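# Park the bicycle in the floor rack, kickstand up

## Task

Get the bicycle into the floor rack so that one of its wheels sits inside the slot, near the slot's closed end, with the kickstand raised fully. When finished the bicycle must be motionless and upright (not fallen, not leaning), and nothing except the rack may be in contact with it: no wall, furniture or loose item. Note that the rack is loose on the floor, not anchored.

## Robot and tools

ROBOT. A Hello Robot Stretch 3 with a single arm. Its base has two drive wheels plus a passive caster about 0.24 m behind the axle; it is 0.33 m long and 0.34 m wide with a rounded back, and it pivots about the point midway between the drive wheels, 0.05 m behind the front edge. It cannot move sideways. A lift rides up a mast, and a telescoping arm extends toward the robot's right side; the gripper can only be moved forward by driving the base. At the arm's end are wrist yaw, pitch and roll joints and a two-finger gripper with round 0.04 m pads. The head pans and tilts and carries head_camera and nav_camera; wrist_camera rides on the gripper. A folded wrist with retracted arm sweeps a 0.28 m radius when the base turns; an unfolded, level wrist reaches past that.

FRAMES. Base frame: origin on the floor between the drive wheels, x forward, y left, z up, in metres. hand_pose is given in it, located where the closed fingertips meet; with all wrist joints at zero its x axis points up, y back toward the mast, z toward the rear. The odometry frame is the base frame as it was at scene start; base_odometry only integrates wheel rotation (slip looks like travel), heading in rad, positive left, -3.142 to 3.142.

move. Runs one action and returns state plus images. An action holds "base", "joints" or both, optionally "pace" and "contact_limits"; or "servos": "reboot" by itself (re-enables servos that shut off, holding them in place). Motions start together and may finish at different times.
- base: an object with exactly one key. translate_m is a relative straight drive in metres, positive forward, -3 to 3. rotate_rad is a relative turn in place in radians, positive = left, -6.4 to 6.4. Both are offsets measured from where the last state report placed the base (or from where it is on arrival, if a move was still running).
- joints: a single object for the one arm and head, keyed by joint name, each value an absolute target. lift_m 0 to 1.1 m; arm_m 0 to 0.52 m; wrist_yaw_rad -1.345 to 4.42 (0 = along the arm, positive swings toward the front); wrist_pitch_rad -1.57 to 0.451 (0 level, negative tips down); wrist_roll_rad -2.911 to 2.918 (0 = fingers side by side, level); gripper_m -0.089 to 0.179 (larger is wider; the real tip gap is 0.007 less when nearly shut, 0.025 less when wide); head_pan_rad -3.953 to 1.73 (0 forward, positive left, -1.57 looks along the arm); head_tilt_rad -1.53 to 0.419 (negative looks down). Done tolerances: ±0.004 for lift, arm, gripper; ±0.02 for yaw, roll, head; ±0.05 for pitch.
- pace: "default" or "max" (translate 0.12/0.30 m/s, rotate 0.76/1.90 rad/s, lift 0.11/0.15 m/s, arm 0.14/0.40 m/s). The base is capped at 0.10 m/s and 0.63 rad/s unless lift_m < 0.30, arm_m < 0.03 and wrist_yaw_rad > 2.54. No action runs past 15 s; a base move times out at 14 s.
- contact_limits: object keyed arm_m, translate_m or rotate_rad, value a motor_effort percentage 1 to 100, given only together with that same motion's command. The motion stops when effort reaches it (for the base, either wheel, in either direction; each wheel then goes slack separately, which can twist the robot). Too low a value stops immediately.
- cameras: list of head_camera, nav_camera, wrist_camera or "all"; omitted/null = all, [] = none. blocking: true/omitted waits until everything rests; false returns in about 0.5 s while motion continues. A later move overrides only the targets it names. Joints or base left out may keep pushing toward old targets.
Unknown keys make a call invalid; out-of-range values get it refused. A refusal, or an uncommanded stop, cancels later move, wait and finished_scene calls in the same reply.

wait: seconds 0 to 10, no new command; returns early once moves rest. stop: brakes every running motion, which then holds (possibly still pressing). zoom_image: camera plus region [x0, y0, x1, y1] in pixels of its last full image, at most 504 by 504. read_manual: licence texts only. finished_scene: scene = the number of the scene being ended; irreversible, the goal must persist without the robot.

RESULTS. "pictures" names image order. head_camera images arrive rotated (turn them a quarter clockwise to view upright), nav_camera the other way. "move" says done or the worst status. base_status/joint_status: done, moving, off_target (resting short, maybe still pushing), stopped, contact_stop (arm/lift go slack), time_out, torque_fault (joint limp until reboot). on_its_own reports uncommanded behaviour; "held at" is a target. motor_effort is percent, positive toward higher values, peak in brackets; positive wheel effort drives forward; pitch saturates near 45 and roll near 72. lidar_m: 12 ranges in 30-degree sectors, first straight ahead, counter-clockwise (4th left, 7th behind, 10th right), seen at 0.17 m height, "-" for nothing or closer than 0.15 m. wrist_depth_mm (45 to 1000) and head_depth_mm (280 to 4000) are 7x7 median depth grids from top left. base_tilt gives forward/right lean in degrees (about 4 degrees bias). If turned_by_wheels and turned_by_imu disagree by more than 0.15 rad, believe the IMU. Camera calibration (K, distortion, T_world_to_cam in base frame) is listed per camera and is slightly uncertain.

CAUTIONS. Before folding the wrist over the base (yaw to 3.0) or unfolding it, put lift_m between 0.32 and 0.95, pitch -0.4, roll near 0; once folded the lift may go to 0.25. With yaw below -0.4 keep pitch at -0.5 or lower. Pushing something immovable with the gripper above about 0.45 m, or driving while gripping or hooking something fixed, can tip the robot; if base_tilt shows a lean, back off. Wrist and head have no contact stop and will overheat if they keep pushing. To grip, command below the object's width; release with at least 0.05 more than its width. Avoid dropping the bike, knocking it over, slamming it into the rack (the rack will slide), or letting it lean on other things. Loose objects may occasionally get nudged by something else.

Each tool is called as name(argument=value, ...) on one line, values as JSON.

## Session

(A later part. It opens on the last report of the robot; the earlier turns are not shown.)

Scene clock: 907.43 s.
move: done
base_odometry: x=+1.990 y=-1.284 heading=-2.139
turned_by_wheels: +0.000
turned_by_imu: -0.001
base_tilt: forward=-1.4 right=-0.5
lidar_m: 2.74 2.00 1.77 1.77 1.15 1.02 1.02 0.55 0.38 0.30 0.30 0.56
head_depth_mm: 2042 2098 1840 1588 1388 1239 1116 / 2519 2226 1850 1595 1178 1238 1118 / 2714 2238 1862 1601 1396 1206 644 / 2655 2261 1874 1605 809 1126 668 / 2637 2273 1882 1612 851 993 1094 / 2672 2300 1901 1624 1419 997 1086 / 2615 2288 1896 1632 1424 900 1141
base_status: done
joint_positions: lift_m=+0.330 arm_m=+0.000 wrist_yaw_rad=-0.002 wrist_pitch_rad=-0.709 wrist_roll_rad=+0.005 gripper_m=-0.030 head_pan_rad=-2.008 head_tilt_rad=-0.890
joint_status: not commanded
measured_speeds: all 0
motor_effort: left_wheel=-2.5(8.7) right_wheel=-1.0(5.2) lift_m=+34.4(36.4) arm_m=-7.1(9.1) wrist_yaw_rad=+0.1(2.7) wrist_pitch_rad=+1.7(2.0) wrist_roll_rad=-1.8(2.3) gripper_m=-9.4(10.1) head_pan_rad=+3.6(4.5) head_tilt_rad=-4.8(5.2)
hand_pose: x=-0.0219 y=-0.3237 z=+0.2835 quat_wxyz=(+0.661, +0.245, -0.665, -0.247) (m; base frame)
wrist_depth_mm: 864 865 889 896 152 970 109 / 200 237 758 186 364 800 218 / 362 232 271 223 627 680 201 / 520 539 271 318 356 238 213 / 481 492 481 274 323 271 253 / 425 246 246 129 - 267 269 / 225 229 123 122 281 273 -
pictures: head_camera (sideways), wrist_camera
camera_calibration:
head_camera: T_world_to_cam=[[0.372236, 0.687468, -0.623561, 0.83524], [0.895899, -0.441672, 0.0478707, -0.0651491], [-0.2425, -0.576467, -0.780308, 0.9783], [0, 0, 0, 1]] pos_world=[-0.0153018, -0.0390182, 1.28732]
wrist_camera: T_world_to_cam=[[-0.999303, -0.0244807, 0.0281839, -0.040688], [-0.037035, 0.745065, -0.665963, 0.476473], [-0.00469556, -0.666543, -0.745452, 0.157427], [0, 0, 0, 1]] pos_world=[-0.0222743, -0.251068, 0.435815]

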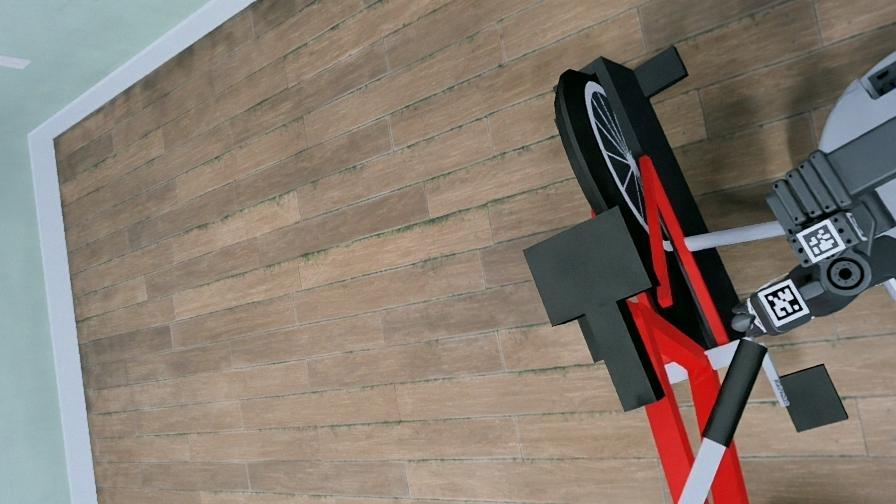

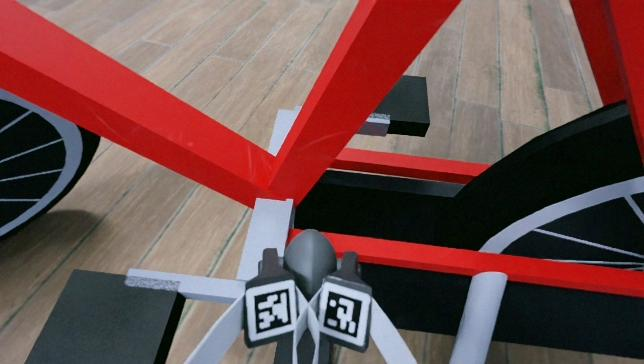

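move(base={"translate_m": -0.02}, joints={"wrist_pitch_rad": -0.85}, cameras=[])

move(joints={"lift_m": 0.22, "arm_m": 0.05}, cameras=["head_camera", "wrist_camera"])

Scene clock: 914.17 s.
move: done
base_odometry: x=+2.001 y=-1.267 heading=-2.139
turned_by_wheels: +0.000
turned_by_imu: +0.000
base_tilt: forward=-1.3 right=-0.5
lidar_m: 2.76 2.01 1.77 1.77 1.13 1.00 1.00 0.54 0.37 2.97 0.30 0.57
head_depth_mm: 2008 2082 1848 1585 1395 1237 1115 / 2515 2230 1846 1591 1202 1245 1120 / 2707 2237 1865 1600 1403 1215 646 / 2695 2241 1876 1606 824 1118 667 / 2654 2273 1889 1620 823 1104 1093 / 2666 2281 1897 1622 1413 978 1090 / 2620 2300 1902 1629 1428 895 1136
base_status: done
joint_positions: lift_m=+0.330 arm_m=+0.000 wrist_yaw_rad=-0.002 wrist_pitch_rad=-0.857 wrist_roll_rad=+0.005 gripper_m=-0.030 head_pan_rad=-2.008 head_tilt_rad=-0.890
joint_status: all done
measured_speeds: all 0
motor_effort: left_wheel=-3.1(8.3) right_wheel=-1.4(4.9) lift_m=+31.9(32.8) arm_m=-4.1(5.1) wrist_yaw_rad=+1.2(2.6) wrist_pitch_rad=+1.3(2.1) wrist_roll_rad=-1.9(2.3) gripper_m=-9.8(10.3) head_pan_rad=+3.2(4.4) head_tilt_rad=-4.7(5.0)
hand_pose: x=-0.0218 y=-0.2946 z=+0.2593 quat_wxyz=(+0.641, +0.293, -0.645, -0.295) (m; base frame)
wrist_depth_mm: 200 224 671 186 342 710 181 / 403 232 246 303 612 212 185 / 513 530 267 359 346 233 214 / 475 481 258 268 274 267 266 / 237 244 428 151 - 266 264 / 224 234 394 128 407 416 415 / 373 377 123 123 282 390 394
pictures: none
No camera images: "cameras" was empty.

Scene clock: 916.00 s.
move: done
base_odometry: x=+2.001 y=-1.267 heading=-2.139
turned_by_wheels: +0.000
turned_by_imu: +0.000
base_tilt: forward=-1.3 right=-0.4
lidar_m: 2.76 2.01 1.77 1.78 1.13 1.00 1.00 0.54 0.37 2.98 0.30 0.57
head_depth_mm: 2009 2094 1843 1590 1393 1240 1115 / 2536 2226 1862 1592 1204 1239 1120 / 2717 2232 1873 1598 1403 1211 754 / 2702 2250 1874 1599 823 1117 783 / 2653 2271 1883 1611 820 1084 1099 / 2622 2290 1893 1619 1421 976 1085 / 2616 2284 1909 1625 1423 896 1135
base_status: not commanded
joint_positions: lift_m=+0.220 arm_m=+0.050 wrist_yaw_rad=-0.002 wrist_pitch_rad=-0.858 wrist_roll_rad=+0.005 gripper_m=-0.030 head_pan_rad=-2.008 head_tilt_rad=-0.890
joint_status: all done
measured_speeds: all 0
motor_effort: left_wheel=-3.3(3.7) right_wheel=-1.2(1.7) lift_m=+16.8(29.4) arm_m=+15.2(19.5) wrist_yaw_rad=+1.5(3.3) wrist_pitch_rad=+1.4(1.6) wrist_roll_rad=-2.0(2.3) gripper_m=-8.6(10.2) head_pan_rad=+3.7(4.4) head_tilt_rad=-4.2(5.2)
hand_pose: x=-0.0218 y=-0.3444 z=+0.1491 quat_wxyz=(+0.641, +0.293, -0.645, -0.296) (m; base frame)
wrist_depth_mm: 456 142 140 233 193 185 131 / 428 411 150 238 231 175 138 / 384 135 142 146 249 169 155 / 352 126 183 195 187 156 146 / 315 145 322 224 229 221 152 / 296 300 290 129 304 299 152 / 272 280 122 122 282 166 288
pictures: head_camera (sideways), wrist_camera
camera_calibration:
head_camera: T_world_to_cam=[[0.372235, 0.687468, -0.623561, 0.835241], [0.895899, -0.441671, 0.0478707, -0.0651491], [-0.2425, -0.576467, -0.780307, 0.978299], [0, 0, 0, 1]] pos_world=[-0.0153018, -0.0390182, 1.28732]
wrist_camera: T_world_to_cam=[[-0.999312, -0.0282526, 0.0240351, -0.0380589], [-0.0368093, 0.835322, -0.548527, 0.415949], [-0.00457972, -0.549035, -0.835787, 0.0974142], [0, 0, 0, 1]] pos_world=[-0.0222757, -0.295043, 0.310492]

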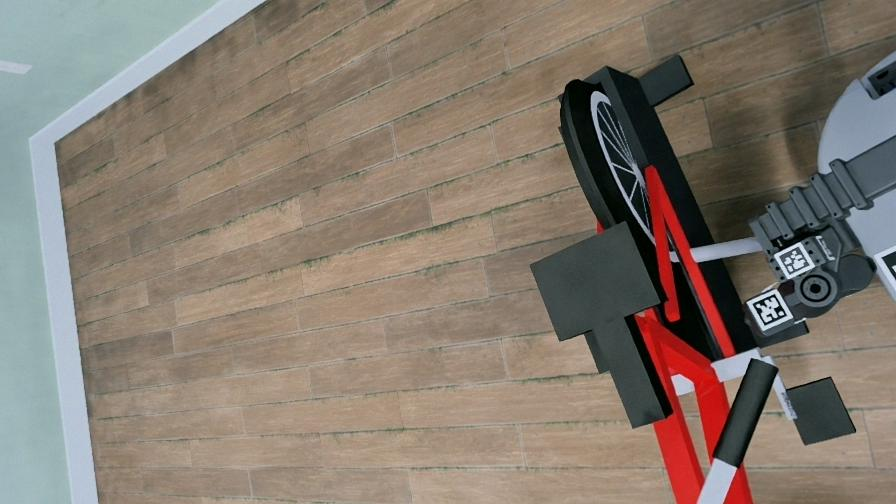

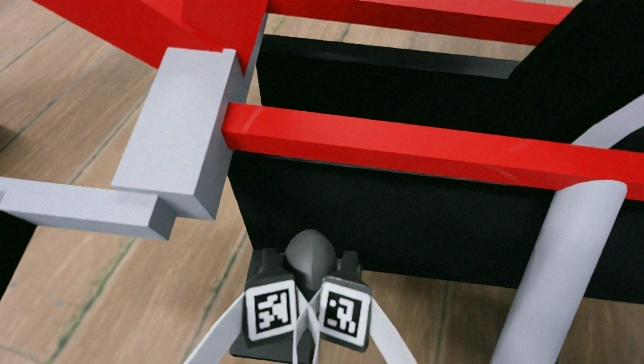

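move(joints={"lift_m": 0.13, "arm_m": 0.06}, cameras=["wrist_camera"])

move(base={"translate_m": -0.06}, cameras=["head_camera", "wrist_camera"])

Scene clock: 926.93 s.
move: done
base_odometry: x=+2.001 y=-1.267 heading=-2.139
turned_by_wheels: +0.000
turned_by_imu: +0.000
base_tilt: forward=-1.3 right=-0.5
lidar_m: 2.76 2.01 1.78 1.77 1.13 1.00 1.00 0.54 0.37 2.98 0.30 0.57
head_depth_mm: 2008 2092 1851 1578 1383 1237 1114 / 2504 2219 1856 1587 1202 1242 1123 / 2702 2233 1868 1602 1397 1211 939 / 2699 2233 1878 1608 824 1119 862 / 2638 2257 1889 1610 820 1102 1102 / 2654 2284 1897 1627 1420 976 1085 / 2604 2284 1904 1637 1421 897 1134
base_status: not commanded
joint_positions: lift_m=+0.130 arm_m=+0.060 wrist_yaw_rad=-0.002 wrist_pitch_rad=-0.858 wrist_roll_rad=+0.005 gripper_m=-0.030 head_pan_rad=-2.008 head_tilt_rad=-0.890
joint_status: all done
measured_speeds: all 0
motor_effort: left_wheel=-3.5(3.5) right_wheel=-1.3(1.7) lift_m=+17.2(20.7) arm_m=+16.1(25.2) wrist_yaw_rad=+1.7(2.7) wrist_pitch_rad=+1.3(1.7) wrist_roll_rad=-2.0(2.2) gripper_m=-9.5(10.1) head_pan_rad=+3.9(4.2) head_tilt_rad=-4.2(5.1)
hand_pose: x=-0.0218 y=-0.3543 z=+0.0591 quat_wxyz=(+0.641, +0.293, -0.645, -0.296) (m; base frame)
wrist_depth_mm: - - 106 103 102 103 103 / 296 301 123 121 116 113 108 / 272 276 149 145 136 131 126 / 248 251 203 173 168 160 151 / 228 229 224 208 216 203 190 / 209 212 196 129 219 221 222 / 194 196 122 123 199 203 207
pictures: wrist_camera
camera_calibration:
wrist_camera: T_world_to_cam=[[-0.999312, -0.0282593, 0.0240269, -0.0361772], [-0.0368091, 0.835474, -0.548296, 0.3749], [-0.00457944, -0.548803, -0.835939, 0.016791], [0, 0, 0, 1]] pos_world=[-0.0222757, -0.305026, 0.220461]

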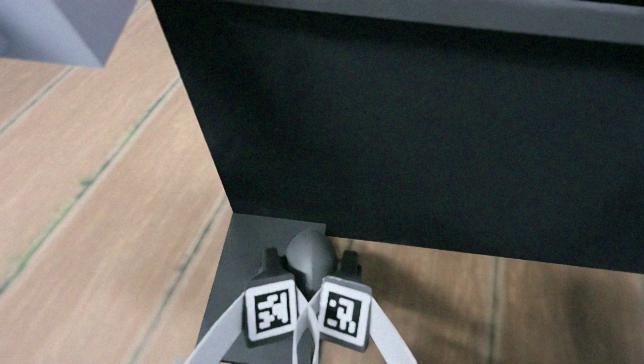

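Scene clock: 928.63 s.
move: done
base_odometry: x=+2.033 y=-1.216 heading=-2.139
turned_by_wheels: +0.000
turned_by_imu: +0.000
base_tilt: forward=-1.3 right=-0.4
lidar_m: 2.81 2.03 1.79 1.78 1.07 0.94 0.95 0.54 0.42 0.35 0.33 0.58
head_depth_mm: 1895 2014 1846 1591 1384 1241 1118 / 2378 2225 1856 1587 1398 1225 1118 / 2719 2242 1866 1595 1399 1208 943 / 2663 2262 1882 1603 1406 1112 862 / 2655 2260 1883 1617 808 1050 1098 / 2630 2286 1897 1626 1416 987 1113 / 2602 2288 1891 1631 1424 949 981
base_status: done
joint_positions: lift_m=+0.130 arm_m=+0.060 wrist_yaw_rad=-0.002 wrist_pitch_rad=-0.858 wrist_roll_rad=+0.005 gripper_m=-0.030 head_pan_rad=-2.008 head_tilt_rad=-0.890
joint_status: not commanded
measured_speeds: all 0
motor_effort: left_wheel=-3.5(8.2) right_wheel=-1.8(5.7) lift_m=+17.0(18.2) arm_m=+15.1(15.9) wrist_yaw_rad=+1.9(2.9) wrist_pitch_rad=+1.6(1.9) wrist_roll_rad=-1.9(2.2) gripper_m=-9.2(10.1) head_pan_rad=+3.7(4.7) head_tilt_rad=-4.1(5.1)
hand_pose: x=-0.0218 y=-0.3543 z=+0.0591 quat_wxyz=(+0.641, +0.293, -0.645, -0.296) (m; base frame)
wrist_depth_mm: - 106 101 100 99 101 - / 127 122 118 112 110 103 64 / 262 147 142 133 131 80 68 / 247 189 180 167 157 79 67 / 227 217 212 199 206 75 176 / 209 192 188 129 217 74 217 / 194 180 122 123 108 72 205
pictures: head_camera (sideways), wrist_camera
camera_calibration:
head_camera: T_world_to_cam=[[0.372235, 0.687468, -0.623561, 0.83524], [0.895899, -0.441671, 0.0478707, -0.0651491], [-0.2425, -0.576467, -0.780308, 0.978299], [0, 0, 0, 1]] pos_world=[-0.0153018, -0.0390182, 1.28732]
wrist_camera: T_world_to_cam=[[-0.999312, -0.0282591, 0.0240269, -0.0361771], [-0.0368089, 0.835474, -0.548296, 0.374898], [-0.00457953, -0.548803, -0.835939, 0.0167893], [0, 0, 0, 1]] pos_world=[-0.0222757, -0.305026, 0.220459]

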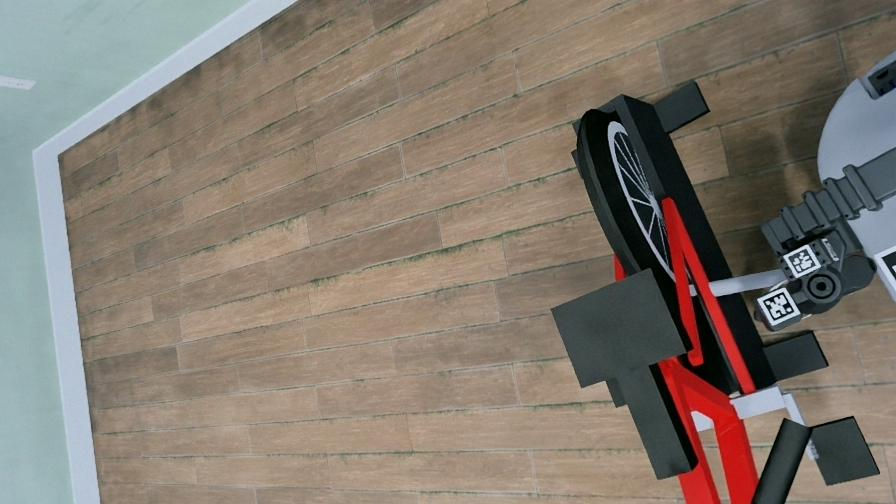

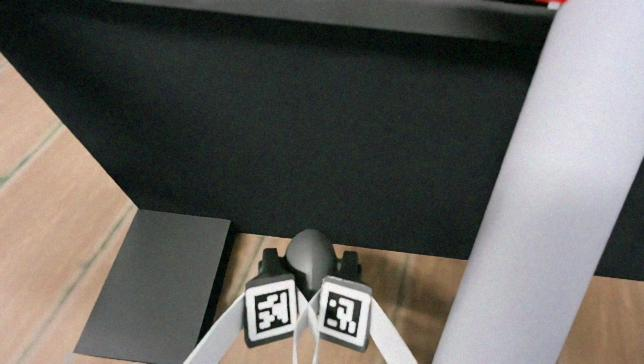

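move(base={"translate_m": -0.04}, cameras=["head_camera", "wrist_camera", "nav_camera"])

zoom_image(camera="nav_camera", region=[120, 150, 420, 450])

Scene clock: 942.80 s.
move: done
base_odometry: x=+2.054 y=-1.183 heading=-2.138
turned_by_wheels: +0.001
turned_by_imu: +0.001
base_tilt: forward=-1.3 right=-0.5
lidar_m: 2.86 2.04 1.80 1.71 1.03 0.91 0.91 1.07 0.41 0.41 0.35 0.61
head_depth_mm: 1817 1955 1853 1593 1391 1232 1117 / 2303 2202 1855 1589 1399 1223 1121 / 2685 2243 1866 1600 1403 1204 939 / 2680 2258 1876 1615 1403 1145 862 / 2653 2272 1890 1616 1417 990 1098 / 2634 2287 1885 1623 1412 883 1116 / 2586 2293 1906 1629 1421 943 979
base_status: done
joint_positions: lift_m=+0.130 arm_m=+0.060 wrist_yaw_rad=+0.028 wrist_pitch_rad=-0.879 wrist_roll_rad=+0.004 gripper_m=-0.030 head_pan_rad=-2.008 head_tilt_rad=-0.890
joint_status: not commanded
measured_speeds: all 0
on_its_own: wrist_yaw_rad is at rest, and its effort (-24.1) is outside its rest range (-9 to +9)
motor_effort: left_wheel=+2.6(6.8) right_wheel=-20.6(23.9) lift_m=+17.9(18.7) arm_m=+13.8(14.6) wrist_yaw_rad=-24.1(25.3) wrist_pitch_rad=+5.3(5.5) wrist_roll_rad=-1.7(2.3) gripper_m=-8.2(9.5) head_pan_rad=+3.9(4.2) head_tilt_rad=-4.1(5.1)
hand_pose: x=-0.0176 y=-0.3498 z=+0.0560 quat_wxyz=(+0.643, +0.309, -0.637, -0.293) (m; base frame)
wrist_depth_mm: - 108 102 96 93 61 94 / 133 128 120 113 110 63 95 / 166 155 145 134 - 64 117 / 240 196 186 168 - 64 137 / 220 203 225 208 70 173 174 / 188 193 136 129 - 68 215 / 188 187 120 124 - 71 203
pictures: head_camera (sideways), nav_camera (sideways), wrist_camera
camera_calibration:
head_camera: T_world_to_cam=[[0.372235, 0.687468, -0.623561, 0.83524], [0.895899, -0.441671, 0.0478707, -0.0651491], [-0.242499, -0.576467, -0.780308, 0.9783], [0, 0, 0, 1]] pos_world=[-0.0153018, -0.0390182, 1.28732]
nav_camera: T_world_to_cam=[[-0.326423, -0.708705, 0.625448, -0.768084], [-0.920572, 0.388495, -0.0402392, 0.110548], [-0.214466, -0.588905, -0.779227, 0.971412], [0, 0, 0, 1]] pos_world=[0.0593819, -0.0152231, 1.2418]
wrist_camera: T_world_to_cam=[[-0.997956, -0.0591549, 0.0241763, -0.0424911], [-0.0629576, 0.84521, -0.530714, 0.371611], [0.0109603, -0.531151, -0.847206, 0.0237674], [0, 0, 0, 1]] pos_world=[-0.0192691, -0.303978, 0.218382]

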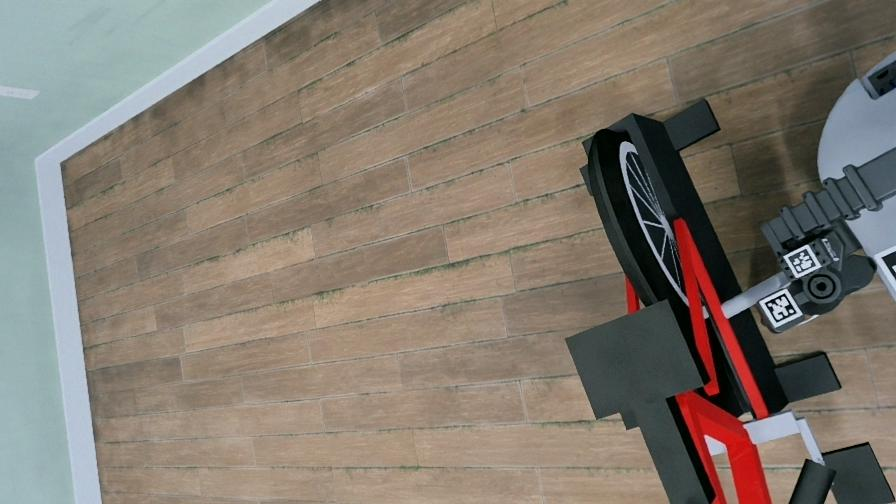

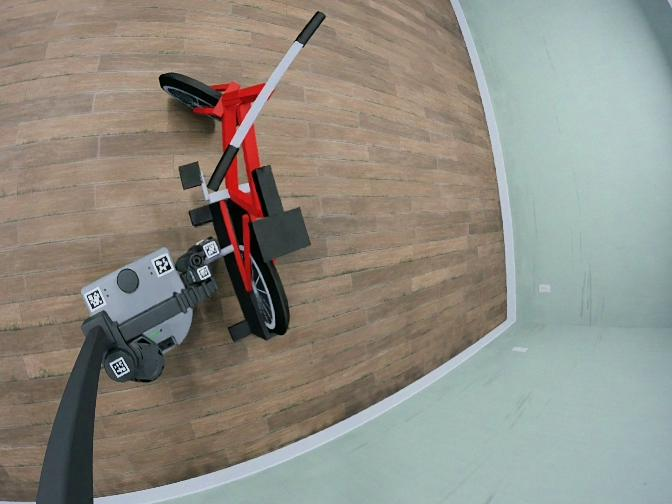

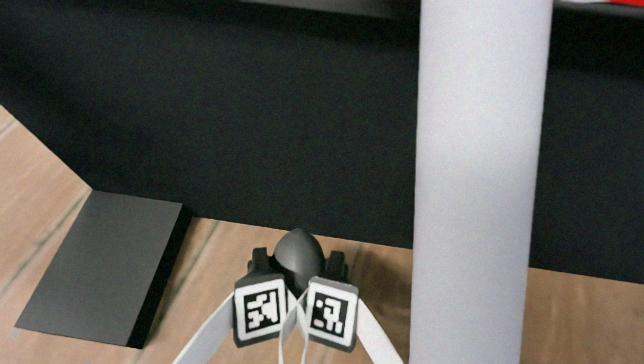

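Scaled by 1.680 from the camera's 672x504 image, which has a finer 792x594 frame.

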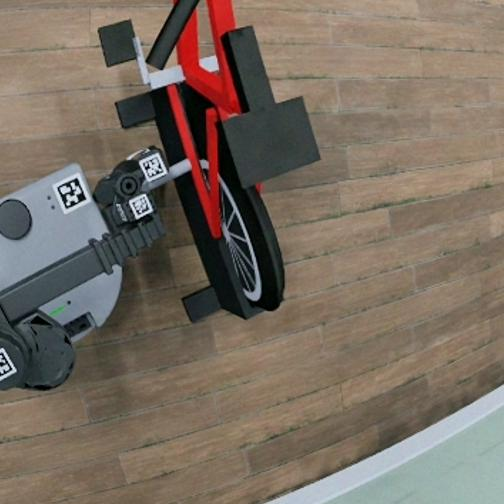

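move(base={"translate_m": -0.04}, joints={"lift_m": 0.14, "arm_m": 0.045}, cameras=["head_camera", "wrist_camera"])

Scene clock: 950.93 s.
move: done
base_odometry: x=+2.076 y=-1.149 heading=-2.138
turned_by_wheels: +0.000
turned_by_imu: +0.000
base_tilt: forward=-1.3 right=-0.4
lidar_m: 2.88 2.06 1.81 1.64 0.98 0.87 0.87 1.03 0.41 0.41 0.37 0.41
head_depth_mm: 1754 1870 1799 1583 1387 1243 1114 / 2188 2165 1860 1594 1397 1243 1118 / 2634 2236 1872 1601 1399 1209 828 / 2657 2252 1867 1609 1408 1130 848 / 2647 2267 1884 1614 1415 998 1093 / 2614 2282 1898 1624 1417 762 1114 / 2593 2298 1910 1630 1422 884 1099
base_status: done
joint_positions: lift_m=+0.140 arm_m=+0.045 wrist_yaw_rad=+0.061 wrist_pitch_rad=-0.857 wrist_roll_rad=-0.001 gripper_m=-0.030 head_pan_rad=-2.008 head_tilt_rad=-0.890
joint_status: all done
measured_speeds: all 0
on_its_own: wrist_yaw_rad is held at +0.045, not at your +0.000, by its stall guard, which is not easing now; wrist_yaw_rad is at rest, and its effort (-13.3) is outside its rest range (-9 to +9)
motor_effort: left_wheel=-1.1(2.0) right_wheel=-9.2(22.9) lift_m=+21.7(39.6) arm_m=+0.4(20.9) wrist_yaw_rad=-13.3(27.9) wrist_pitch_rad=+1.6(5.7) wrist_roll_rad=+0.2(1.7) gripper_m=-9.1(9.1) head_pan_rad=+3.8(4.6) head_tilt_rad=-4.3(5.3)
hand_pose: x=-0.0124 y=-0.3391 z=+0.0693 quat_wxyz=(+0.652, +0.314, -0.633, -0.274) (m; base frame)
wrist_depth_mm: 127 121 117 78 111 84 83 / 153 144 132 79 112 111 108 / 188 173 160 82 81 130 123 / 249 219 203 180 84 158 144 / - 240 240 151 83 193 180 / 200 218 126 128 83 229 226 / 203 205 121 124 - 214 217
pictures: head_camera (sideways), wrist_camera
camera_calibration:
head_camera: T_world_to_cam=[[0.372235, 0.687468, -0.623561, 0.83524], [0.895899, -0.441671, 0.0478707, -0.0651491], [-0.242499, -0.576467, -0.780308, 0.9783], [0, 0, 0, 1]] pos_world=[-0.0153018, -0.0390182, 1.28732]
wrist_camera: T_world_to_cam=[[-0.994994, -0.0958673, 0.0282144, -0.0497533], [-0.0955836, 0.830584, -0.548629, 0.365748], [0.0291611, -0.548579, -0.83559, 0.0341467], [0, 0, 0, 1]] pos_world=[-0.0155405, -0.289822, 0.230596]

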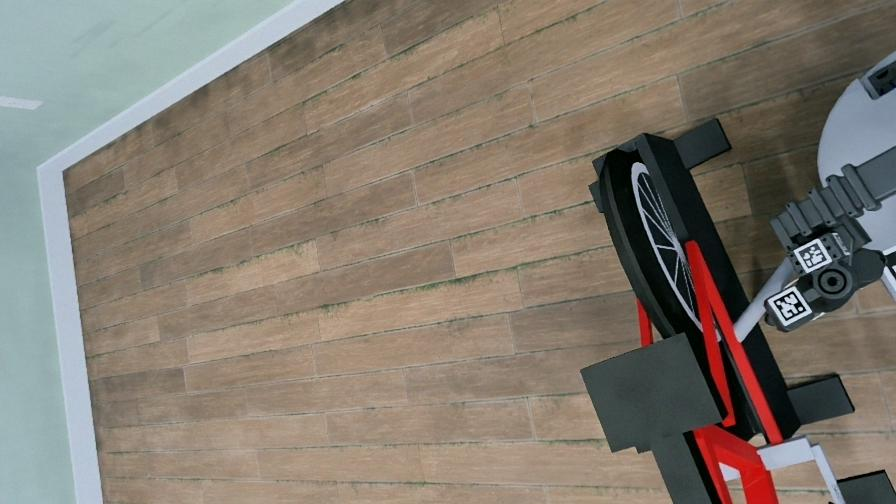

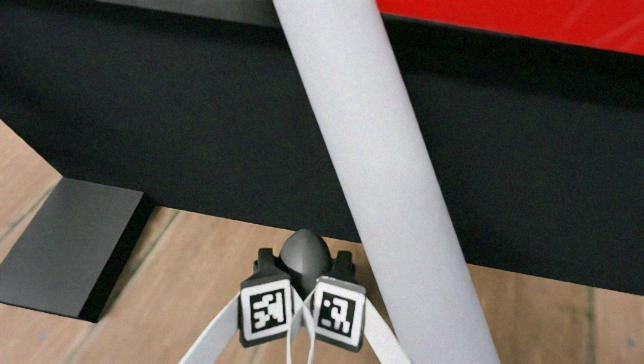

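move(base={"translate_m": -0.05}, joints={"wrist_yaw_rad": 0.06}, cameras=["head_camera", "wrist_camera"])

Scene clock: 958.20 s.
move: done
base_odometry: x=+2.103 y=-1.107 heading=-2.138
turned_by_wheels: +0.000
turned_by_imu: +0.000
base_tilt: forward=-1.3 right=-0.4
lidar_m: 2.94 2.08 1.83 1.55 0.93 0.82 0.82 0.97 0.40 0.40 0.41 0.41
head_depth_mm: 1648 1766 1786 1589 1396 1242 1117 / 2073 2110 1860 1598 1394 1243 1118 / 2618 2231 1860 1602 1397 1202 827 / 2652 2247 1874 1609 1406 1109 850 / 2641 2276 1898 1608 1412 1013 1096 / 2584 2280 1896 1621 1418 844 1116 / 2596 2307 1907 1634 1419 752 1091
base_status: done
joint_positions: lift_m=+0.140 arm_m=+0.045 wrist_yaw_rad=+0.062 wrist_pitch_rad=-0.859 wrist_roll_rad=-0.001 gripper_m=-0.030 head_pan_rad=-2.008 head_tilt_rad=-0.890
joint_status: all done
measured_speeds: all 0
motor_effort: left_wheel=-2.7(6.8) right_wheel=-1.3(12.1) lift_m=+31.8(31.8) arm_m=+11.7(13.8) wrist_yaw_rad=-1.7(12.3) wrist_pitch_rad=+1.7(2.0) wrist_roll_rad=+0.3(0.5) gripper_m=-7.6(8.8) head_pan_rad=+3.6(4.3) head_tilt_rad=-4.8(5.0)
hand_pose: x=-0.0123 y=-0.3387 z=+0.0689 quat_wxyz=(+0.652, +0.315, -0.633, -0.275) (m; base frame)
wrist_depth_mm: 122 117 81 74 71 - - / 146 137 128 122 116 74 - / 178 166 156 145 134 126 121 / 230 218 197 176 163 151 140 / 233 239 237 213 211 188 172 / 217 220 215 129 228 228 221 / 202 204 123 123 208 214 217
pictures: head_camera (sideways), wrist_camera
camera_calibration:
head_camera: T_world_to_cam=[[0.372235, 0.687468, -0.623561, 0.83524], [0.895899, -0.441671, 0.0478707, -0.0651491], [-0.242499, -0.576467, -0.780308, 0.9783], [0, 0, 0, 1]] pos_world=[-0.0153018, -0.0390182, 1.28732]
wrist_camera: T_world_to_cam=[[-0.994883, -0.0970334, 0.0281422, -0.0499566], [-0.0965796, 0.83162, -0.546883, 0.365445], [0.0296623, -0.546803, -0.836736, 0.0346971], [0, 0, 0, 1]] pos_world=[-0.0154356, -0.289786, 0.230294]

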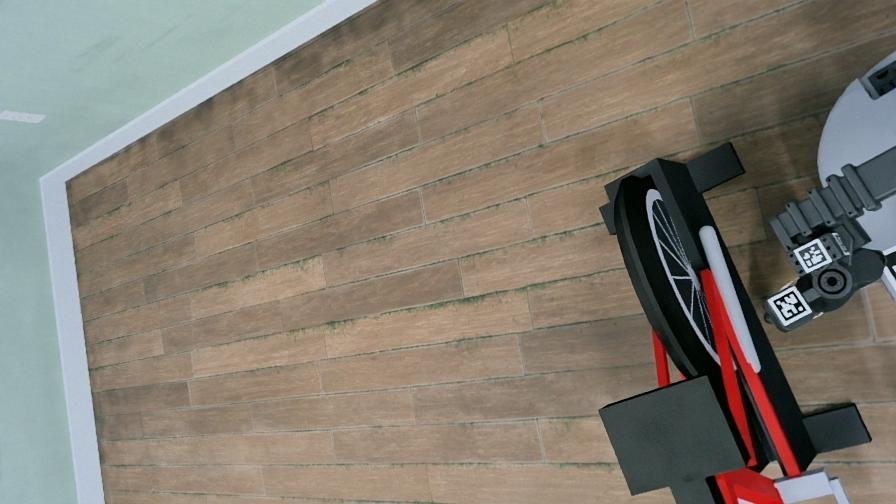

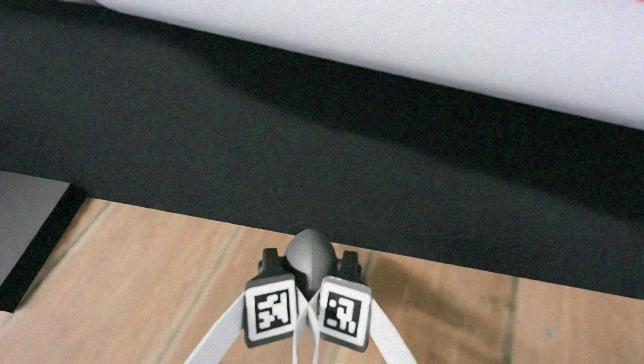

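zoom_image(camera="head_camera", region=[560, 120, 896, 456])

Scaled by 1.500 from the camera's 896x504 image, which has a finer 1280x720 frame.

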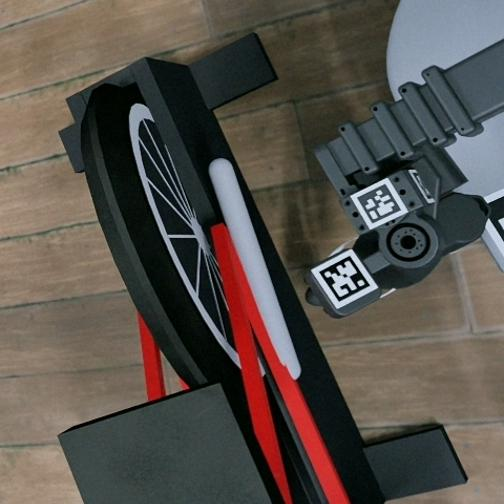

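move(base={"translate_m": -0.05}, joints={"head_pan_rad": -1.5, "head_tilt_rad": -0.7}, cameras=["head_camera", "nav_camera", "wrist_camera"])

move(joints={"head_pan_rad": -2.0, "head_tilt_rad": -0.8}, cameras=["head_camera"])

zoom_image(camera="head_camera", region=[500, 100, 896, 504])

Scene clock: 969.60 s.
move: done
base_odometry: x=+2.129 y=-1.065 heading=-2.138
turned_by_wheels: +0.000
turned_by_imu: +0.000
base_tilt: forward=-1.3 right=-0.5
lidar_m: 2.98 2.09 1.84 1.46 0.88 0.77 0.77 0.92 0.40 0.40 0.43 0.44
head_depth_mm: 2456 2722 2362 1883 1567 1342 1150 / 2534 2791 2394 1901 1577 1346 976 / 2602 2858 2407 1913 1586 1359 932 / 2662 2946 2419 1917 1596 1359 931 / 2744 2986 2452 1939 1605 785 844 / 2847 3103 2463 1944 1614 1373 989 / 2941 3235 2481 1965 1623 1376 1152
base_status: done
joint_positions: lift_m=+0.140 arm_m=+0.045 wrist_yaw_rad=+0.062 wrist_pitch_rad=-0.859 wrist_roll_rad=-0.001 gripper_m=-0.030 head_pan_rad=-1.508 head_tilt_rad=-0.705
joint_status: all done
measured_speeds: all 0
motor_effort: left_wheel=-3.0(8.3) right_wheel=-1.2(5.1) lift_m=+35.0(36.0) arm_m=+4.6(7.0) wrist_yaw_rad=-1.5(2.8) wrist_pitch_rad=+1.9(2.0) wrist_roll_rad=+0.2(0.5) gripper_m=-7.8(9.0) head_pan_rad=+3.9(8.3) head_tilt_rad=+2.6(4.2)
hand_pose: x=-0.0123 y=-0.3387 z=+0.0689 quat_wxyz=(+0.652, +0.315, -0.633, -0.275) (m; base frame)
wrist_depth_mm: 121 77 72 66 64 63 63 / 138 132 124 74 71 65 60 / 175 160 147 138 130 75 68 / 231 209 188 168 154 145 134 / 238 239 234 203 202 180 164 / 217 220 214 129 228 226 211 / 203 205 123 123 208 214 211
pictures: head_camera (sideways), nav_camera (sideways), wrist_camera
camera_calibration:
head_camera: T_world_to_cam=[[0.00546308, 0.653838, -0.756615, 1.01087], [0.997419, 0.0506084, 0.0509357, -0.0697706], [0.0715948, -0.75494, -0.651874, 0.80935], [0, 0, 0, 1]] pos_world=[0.00612283, -0.0464004, 1.29598]
nav_camera: T_world_to_cam=[[0.0449027, -0.650191, 0.758443, -0.943661], [-0.993755, -0.106703, -0.0326389, 0.101109], [0.102149, -0.752241, -0.650922, 0.802613], [0, 0, 0, 1]] pos_world=[0.0608638, 0.000987591, 1.24145]
wrist_camera: T_world_to_cam=[[-0.994892, -0.0969458, 0.0281423, -0.0499407], [-0.0965064, 0.831628, -0.546883, 0.36546], [0.0296141, -0.546805, -0.836736, 0.0347127], [0, 0, 0, 1]] pos_world=[-0.0154444, -0.289787, 0.230315]

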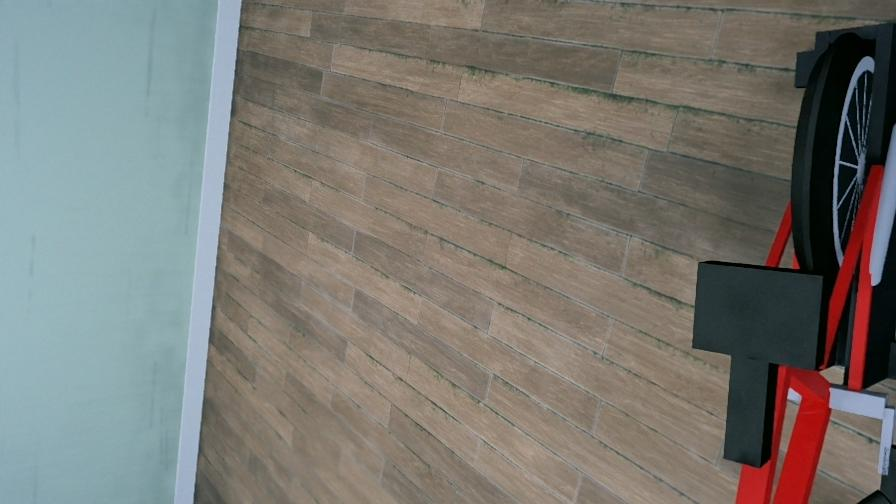

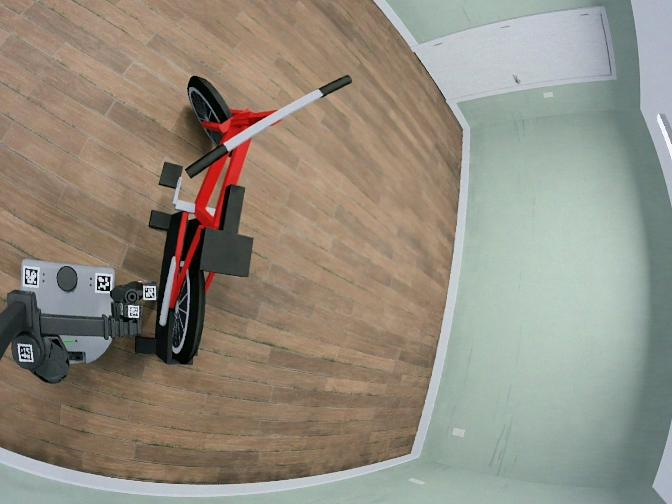

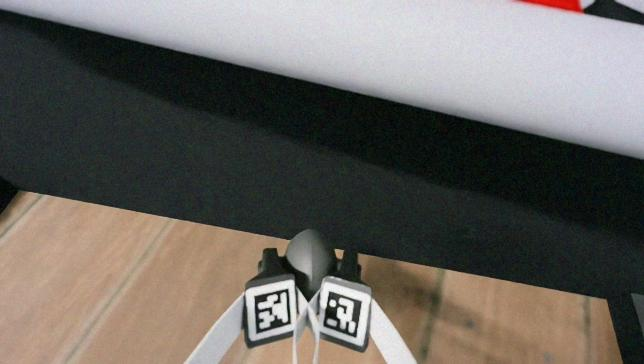

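Scene clock: 970.47 s.
move: done
base_odometry: x=+2.129 y=-1.065 heading=-2.138
turned_by_wheels: +0.000
turned_by_imu: +0.000
base_tilt: forward=-1.3 right=-0.5
lidar_m: 2.98 2.09 1.84 1.46 0.87 0.77 0.77 0.92 0.40 0.40 0.43 0.44
head_depth_mm: 1589 1689 1802 1689 1471 1286 1139 / 2022 2174 2042 1741 1481 1293 1147 / 2607 2603 2113 1755 1491 1297 1131 / 2629 2697 2135 1753 1496 1299 1100 / 2620 2726 2139 1765 1504 1304 987 / 2531 2736 2159 1771 1516 1314 961 / 2487 2678 2186 1786 1519 1316 710
base_status: not commanded
joint_positions: lift_m=+0.140 arm_m=+0.045 wrist_yaw_rad=+0.062 wrist_pitch_rad=-0.859 wrist_roll_rad=-0.001 gripper_m=-0.030 head_pan_rad=-1.992 head_tilt_rad=-0.789
joint_status: all done
measured_speeds: all 0
motor_effort: left_wheel=-2.7(3.5) right_wheel=-1.3(1.6) lift_m=+35.0(36.0) arm_m=+3.4(4.8) wrist_yaw_rad=-3.4(3.4) wrist_pitch_rad=+1.9(2.0) wrist_roll_rad=+0.1(0.5) gripper_m=-8.4(8.8) head_pan_rad=-3.3(5.9) head_tilt_rad=-4.9(6.2)
hand_pose: x=-0.0123 y=-0.3387 z=+0.0689 quat_wxyz=(+0.652, +0.315, -0.633, -0.275) (m; base frame)
wrist_depth_mm: 120 77 72 66 64 63 63 / 138 132 124 75 71 65 60 / 175 160 148 138 130 74 68 / 231 209 188 167 154 145 134 / 237 239 235 203 202 180 164 / 218 221 215 129 228 225 211 / 203 205 123 123 209 214 213
pictures: head_camera (sideways)
camera_calibration:
head_camera: T_world_to_cam=[[0.33397, 0.632571, -0.698797, 0.933509], [0.904868, -0.422776, 0.0497469, -0.0676529], [-0.263966, -0.648933, -0.713588, 0.891667], [0, 0, 0, 1]] pos_world=[-0.0151776, -0.0404811, 1.29198]

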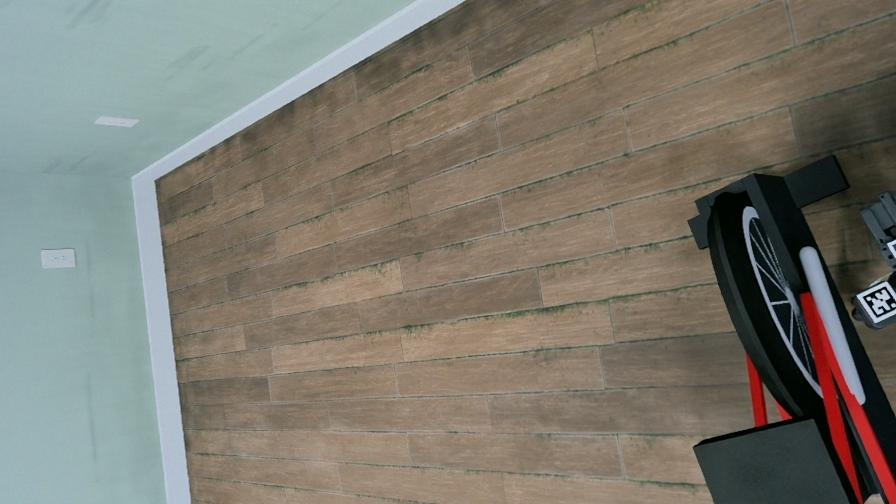

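Scaled by 1.248 from the camera's 896x504 image, which has a finer 1280x720 frame.

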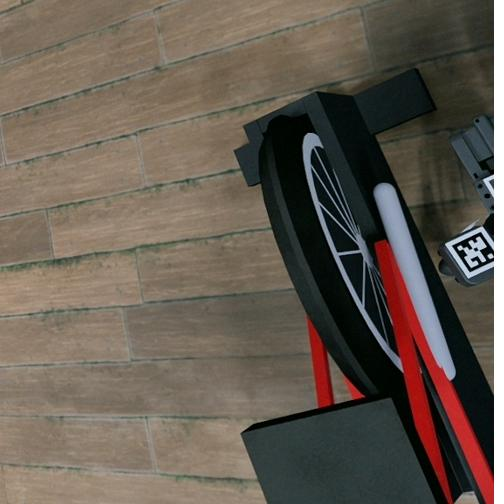

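move(joints={"lift_m": 0.33}, cameras=[])

move(base={"translate_m": -0.3}, joints={"arm_m": 0.0, "head_pan_rad": -1.3, "head_tilt_rad": -0.7}, cameras=["head_camera"])

zoom_image(camera="head_camera", region=[392, 0, 896, 504])

Scene clock: 977.83 s.
move: done
base_odometry: x=+2.129 y=-1.065 heading=-2.138
turned_by_wheels: +0.000
turned_by_imu: +0.000
base_tilt: forward=-1.3 right=-0.5
lidar_m: 2.98 2.09 1.84 1.46 0.88 0.77 0.77 0.91 0.40 0.39 0.43 0.44
head_depth_mm: 1590 1691 1801 1701 1479 1285 1140 / 2016 2182 2046 1737 1481 1289 1144 / 2586 2597 2104 1743 1495 1300 1127 / 2631 2704 2128 1757 1494 1307 1000 / 2621 2698 2140 1771 1505 1309 905 / 2556 2721 2152 1759 1513 1311 957 / 2491 2703 2171 1784 1515 1314 709
base_status: not commanded
joint_positions: lift_m=+0.330 arm_m=+0.045 wrist_yaw_rad=+0.062 wrist_pitch_rad=-0.864 wrist_roll_rad=-0.001 gripper_m=-0.030 head_pan_rad=-1.992 head_tilt_rad=-0.790
joint_status: all done
measured_speeds: all 0
motor_effort: left_wheel=-2.7(3.5) right_wheel=-1.3(1.6) lift_m=+35.9(40.8) arm_m=-5.3(5.7) wrist_yaw_rad=-2.7(3.5) wrist_pitch_rad=+2.5(10.6) wrist_roll_rad=+0.4(0.5) gripper_m=-8.8(9.4) head_pan_rad=-3.8(4.1) head_tilt_rad=-4.6(5.3)
hand_pose: x=-0.0124 y=-0.3377 z=+0.2582 quat_wxyz=(+0.652, +0.316, -0.632, -0.276) (m; base frame)
wrist_depth_mm: 648 144 116 103 97 93 93 / 305 147 125 111 103 102 96 / 493 128 152 138 130 119 111 / 469 283 159 183 164 153 138 / 417 240 237 185 223 205 181 / 402 398 126 129 221 257 235 / 367 374 122 123 222 364 389
pictures: none
No camera images: "cameras" was empty.

Scene clock: 981.93 s.
move: done
base_odometry: x=+2.291 y=-0.812 heading=-2.138
turned_by_wheels: +0.000
turned_by_imu: -0.001
base_tilt: forward=-1.4 right=-0.4
lidar_m: 3.25 2.19 1.92 0.93 0.55 0.49 0.49 0.58 1.05 0.38 0.39 0.70
head_depth_mm: 2460 2718 2378 1882 1561 1344 1169 / 2584 2799 2387 1901 1581 1348 1182 / 2705 2933 2421 1909 1589 1356 1138 / 2842 3102 2451 1926 1589 1362 999 / 3009 3161 2441 1942 1607 1366 980 / 3192 3343 2480 1948 1607 1313 1026 / 3360 3432 2475 1951 1622 814 1145
base_status: done
joint_positions: lift_m=+0.330 arm_m=+0.000 wrist_yaw_rad=+0.062 wrist_pitch_rad=-0.864 wrist_roll_rad=-0.001 gripper_m=-0.030 head_pan_rad=-1.308 head_tilt_rad=-0.705
joint_status: all done
measured_speeds: all 0
motor_effort: left_wheel=-2.2(8.8) right_wheel=-1.0(5.7) lift_m=+31.0(35.8) arm_m=-12.7(19.3) wrist_yaw_rad=-1.7(3.6) wrist_pitch_rad=+2.5(2.9) wrist_roll_rad=+0.0(0.6) gripper_m=-8.1(9.2) head_pan_rad=+4.5(7.2) head_tilt_rad=+1.9(4.9)
hand_pose: x=-0.0124 y=-0.2927 z=+0.2582 quat_wxyz=(+0.652, +0.316, -0.632, -0.276) (m; base frame)
wrist_depth_mm: 158 188 666 676 689 710 720 / 177 182 594 602 618 625 640 / 231 215 246 540 550 555 565 / 280 270 289 483 492 504 512 / 419 - - 441 450 460 466 / 398 399 135 129 413 420 426 / 369 376 122 123 383 389 395
pictures: head_camera (sideways)
camera_calibration:
head_camera: T_world_to_cam=[[-0.12453, 0.641813, -0.756682, 1.01175], [0.967479, 0.247771, 0.0509369, -0.0695896], [0.220176, -0.725731, -0.651795, 0.808341], [0, 0, 0, 1]] pos_world=[0.0153414, -0.0454715, 1.29599]

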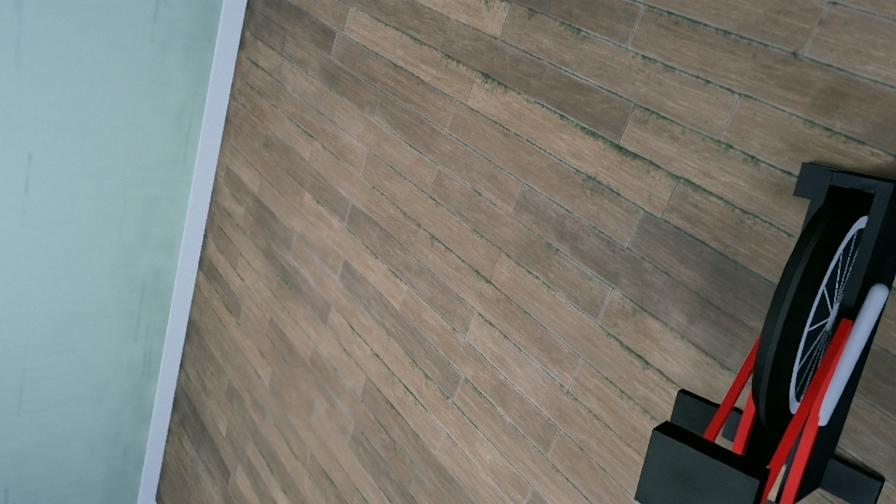

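Scaled by 1.000.

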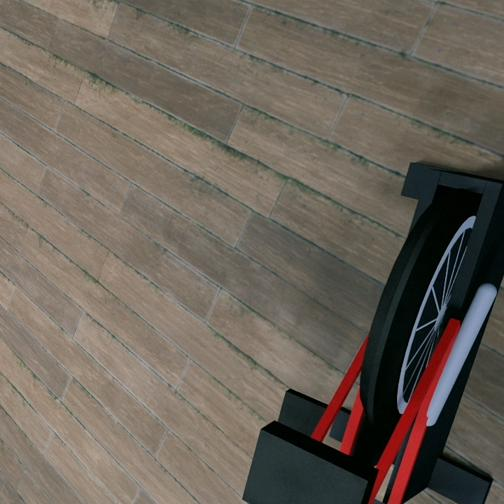

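move(base={"translate_m": 0.1}, joints={"lift_m": 0.6, "wrist_yaw_rad": 0.0, "wrist_pitch_rad": -1.2}, cameras=["wrist_camera"])

Scene clock: 993.77 s.
move: done
base_odometry: x=+2.237 y=-0.896 heading=-2.138
turned_by_wheels: +0.000
turned_by_imu: +0.001
base_tilt: forward=-1.3 right=-0.4
lidar_m: 3.16 2.15 1.90 1.11 0.66 0.58 0.58 0.69 1.25 0.38 0.40 0.61
head_depth_mm: 2480 2753 2378 1894 1576 1347 1167 / 2588 2845 2373 1902 1575 1347 1158 / 2728 2977 2422 1919 1589 1358 966 / 2849 3105 2428 1921 1591 1360 960 / 3017 3233 2470 1940 1608 1340 980 / 3177 3385 2465 1945 1614 797 1133 / 3412 3438 2474 1962 1617 817 1158
base_status: done
joint_positions: lift_m=+0.600 arm_m=+0.000 wrist_yaw_rad=+0.003 wrist_pitch_rad=-1.200 wrist_roll_rad=-0.001 gripper_m=-0.030 head_pan_rad=-1.308 head_tilt_rad=-0.705
joint_status: all done
measured_speeds: all 0
motor_effort: left_wheel=-0.3(5.7) right_wheel=+3.0(6.8) lift_m=+35.7(41.0) arm_m=-8.7(11.3) wrist_yaw_rad=-2.2(4.5) wrist_pitch_rad=+0.2(2.5) wrist_roll_rad=+0.3(0.5) gripper_m=-8.1(9.4) head_pan_rad=+4.5(5.1) head_tilt_rad=+2.4(2.8)
hand_pose: x=-0.0214 y=-0.2152 z=+0.4911 quat_wxyz=(+0.584, +0.400, -0.582, -0.399) (m; base frame)
wrist_depth_mm: 483 735 738 753 751 763 781 / 361 321 333 718 727 729 735 / 478 478 406 461 709 704 709 / 651 664 653 660 669 681 682 / 633 637 645 632 654 663 666 / 612 619 126 129 630 641 639 / 598 600 122 125 463 620 628
pictures: wrist_camera
camera_calibration:
wrist_camera: T_world_to_cam=[[-0.998899, -0.0444703, 0.0149487, -0.0412556], [-0.046743, 0.970658, -0.235876, 0.371059], [-0.00402057, -0.236315, -0.971668, 0.588183], [0, 0, 0, 1]] pos_world=[-0.0215009, -0.22301, 0.659659]

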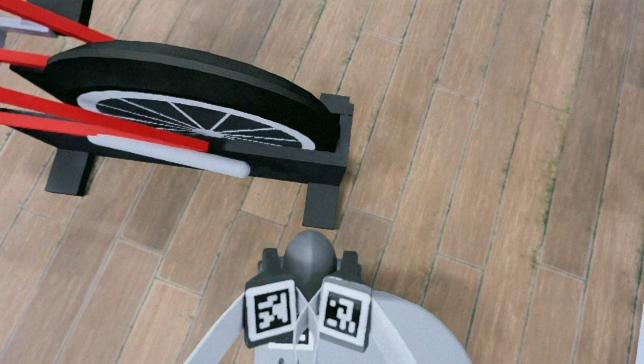

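zoom_image(camera="wrist_camera", region=[200, 60, 400, 240])

Scaled by 2.520.

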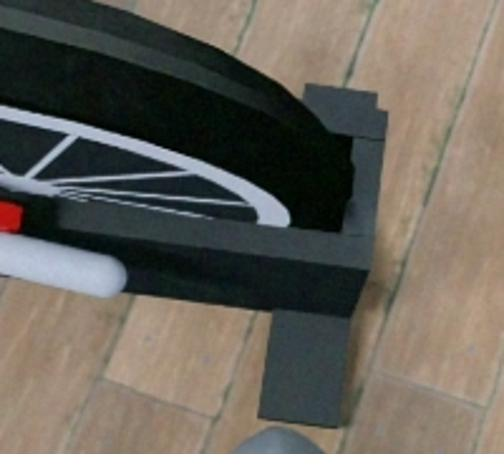

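finished_scene(scene=1)

The scene is finished: the task was done.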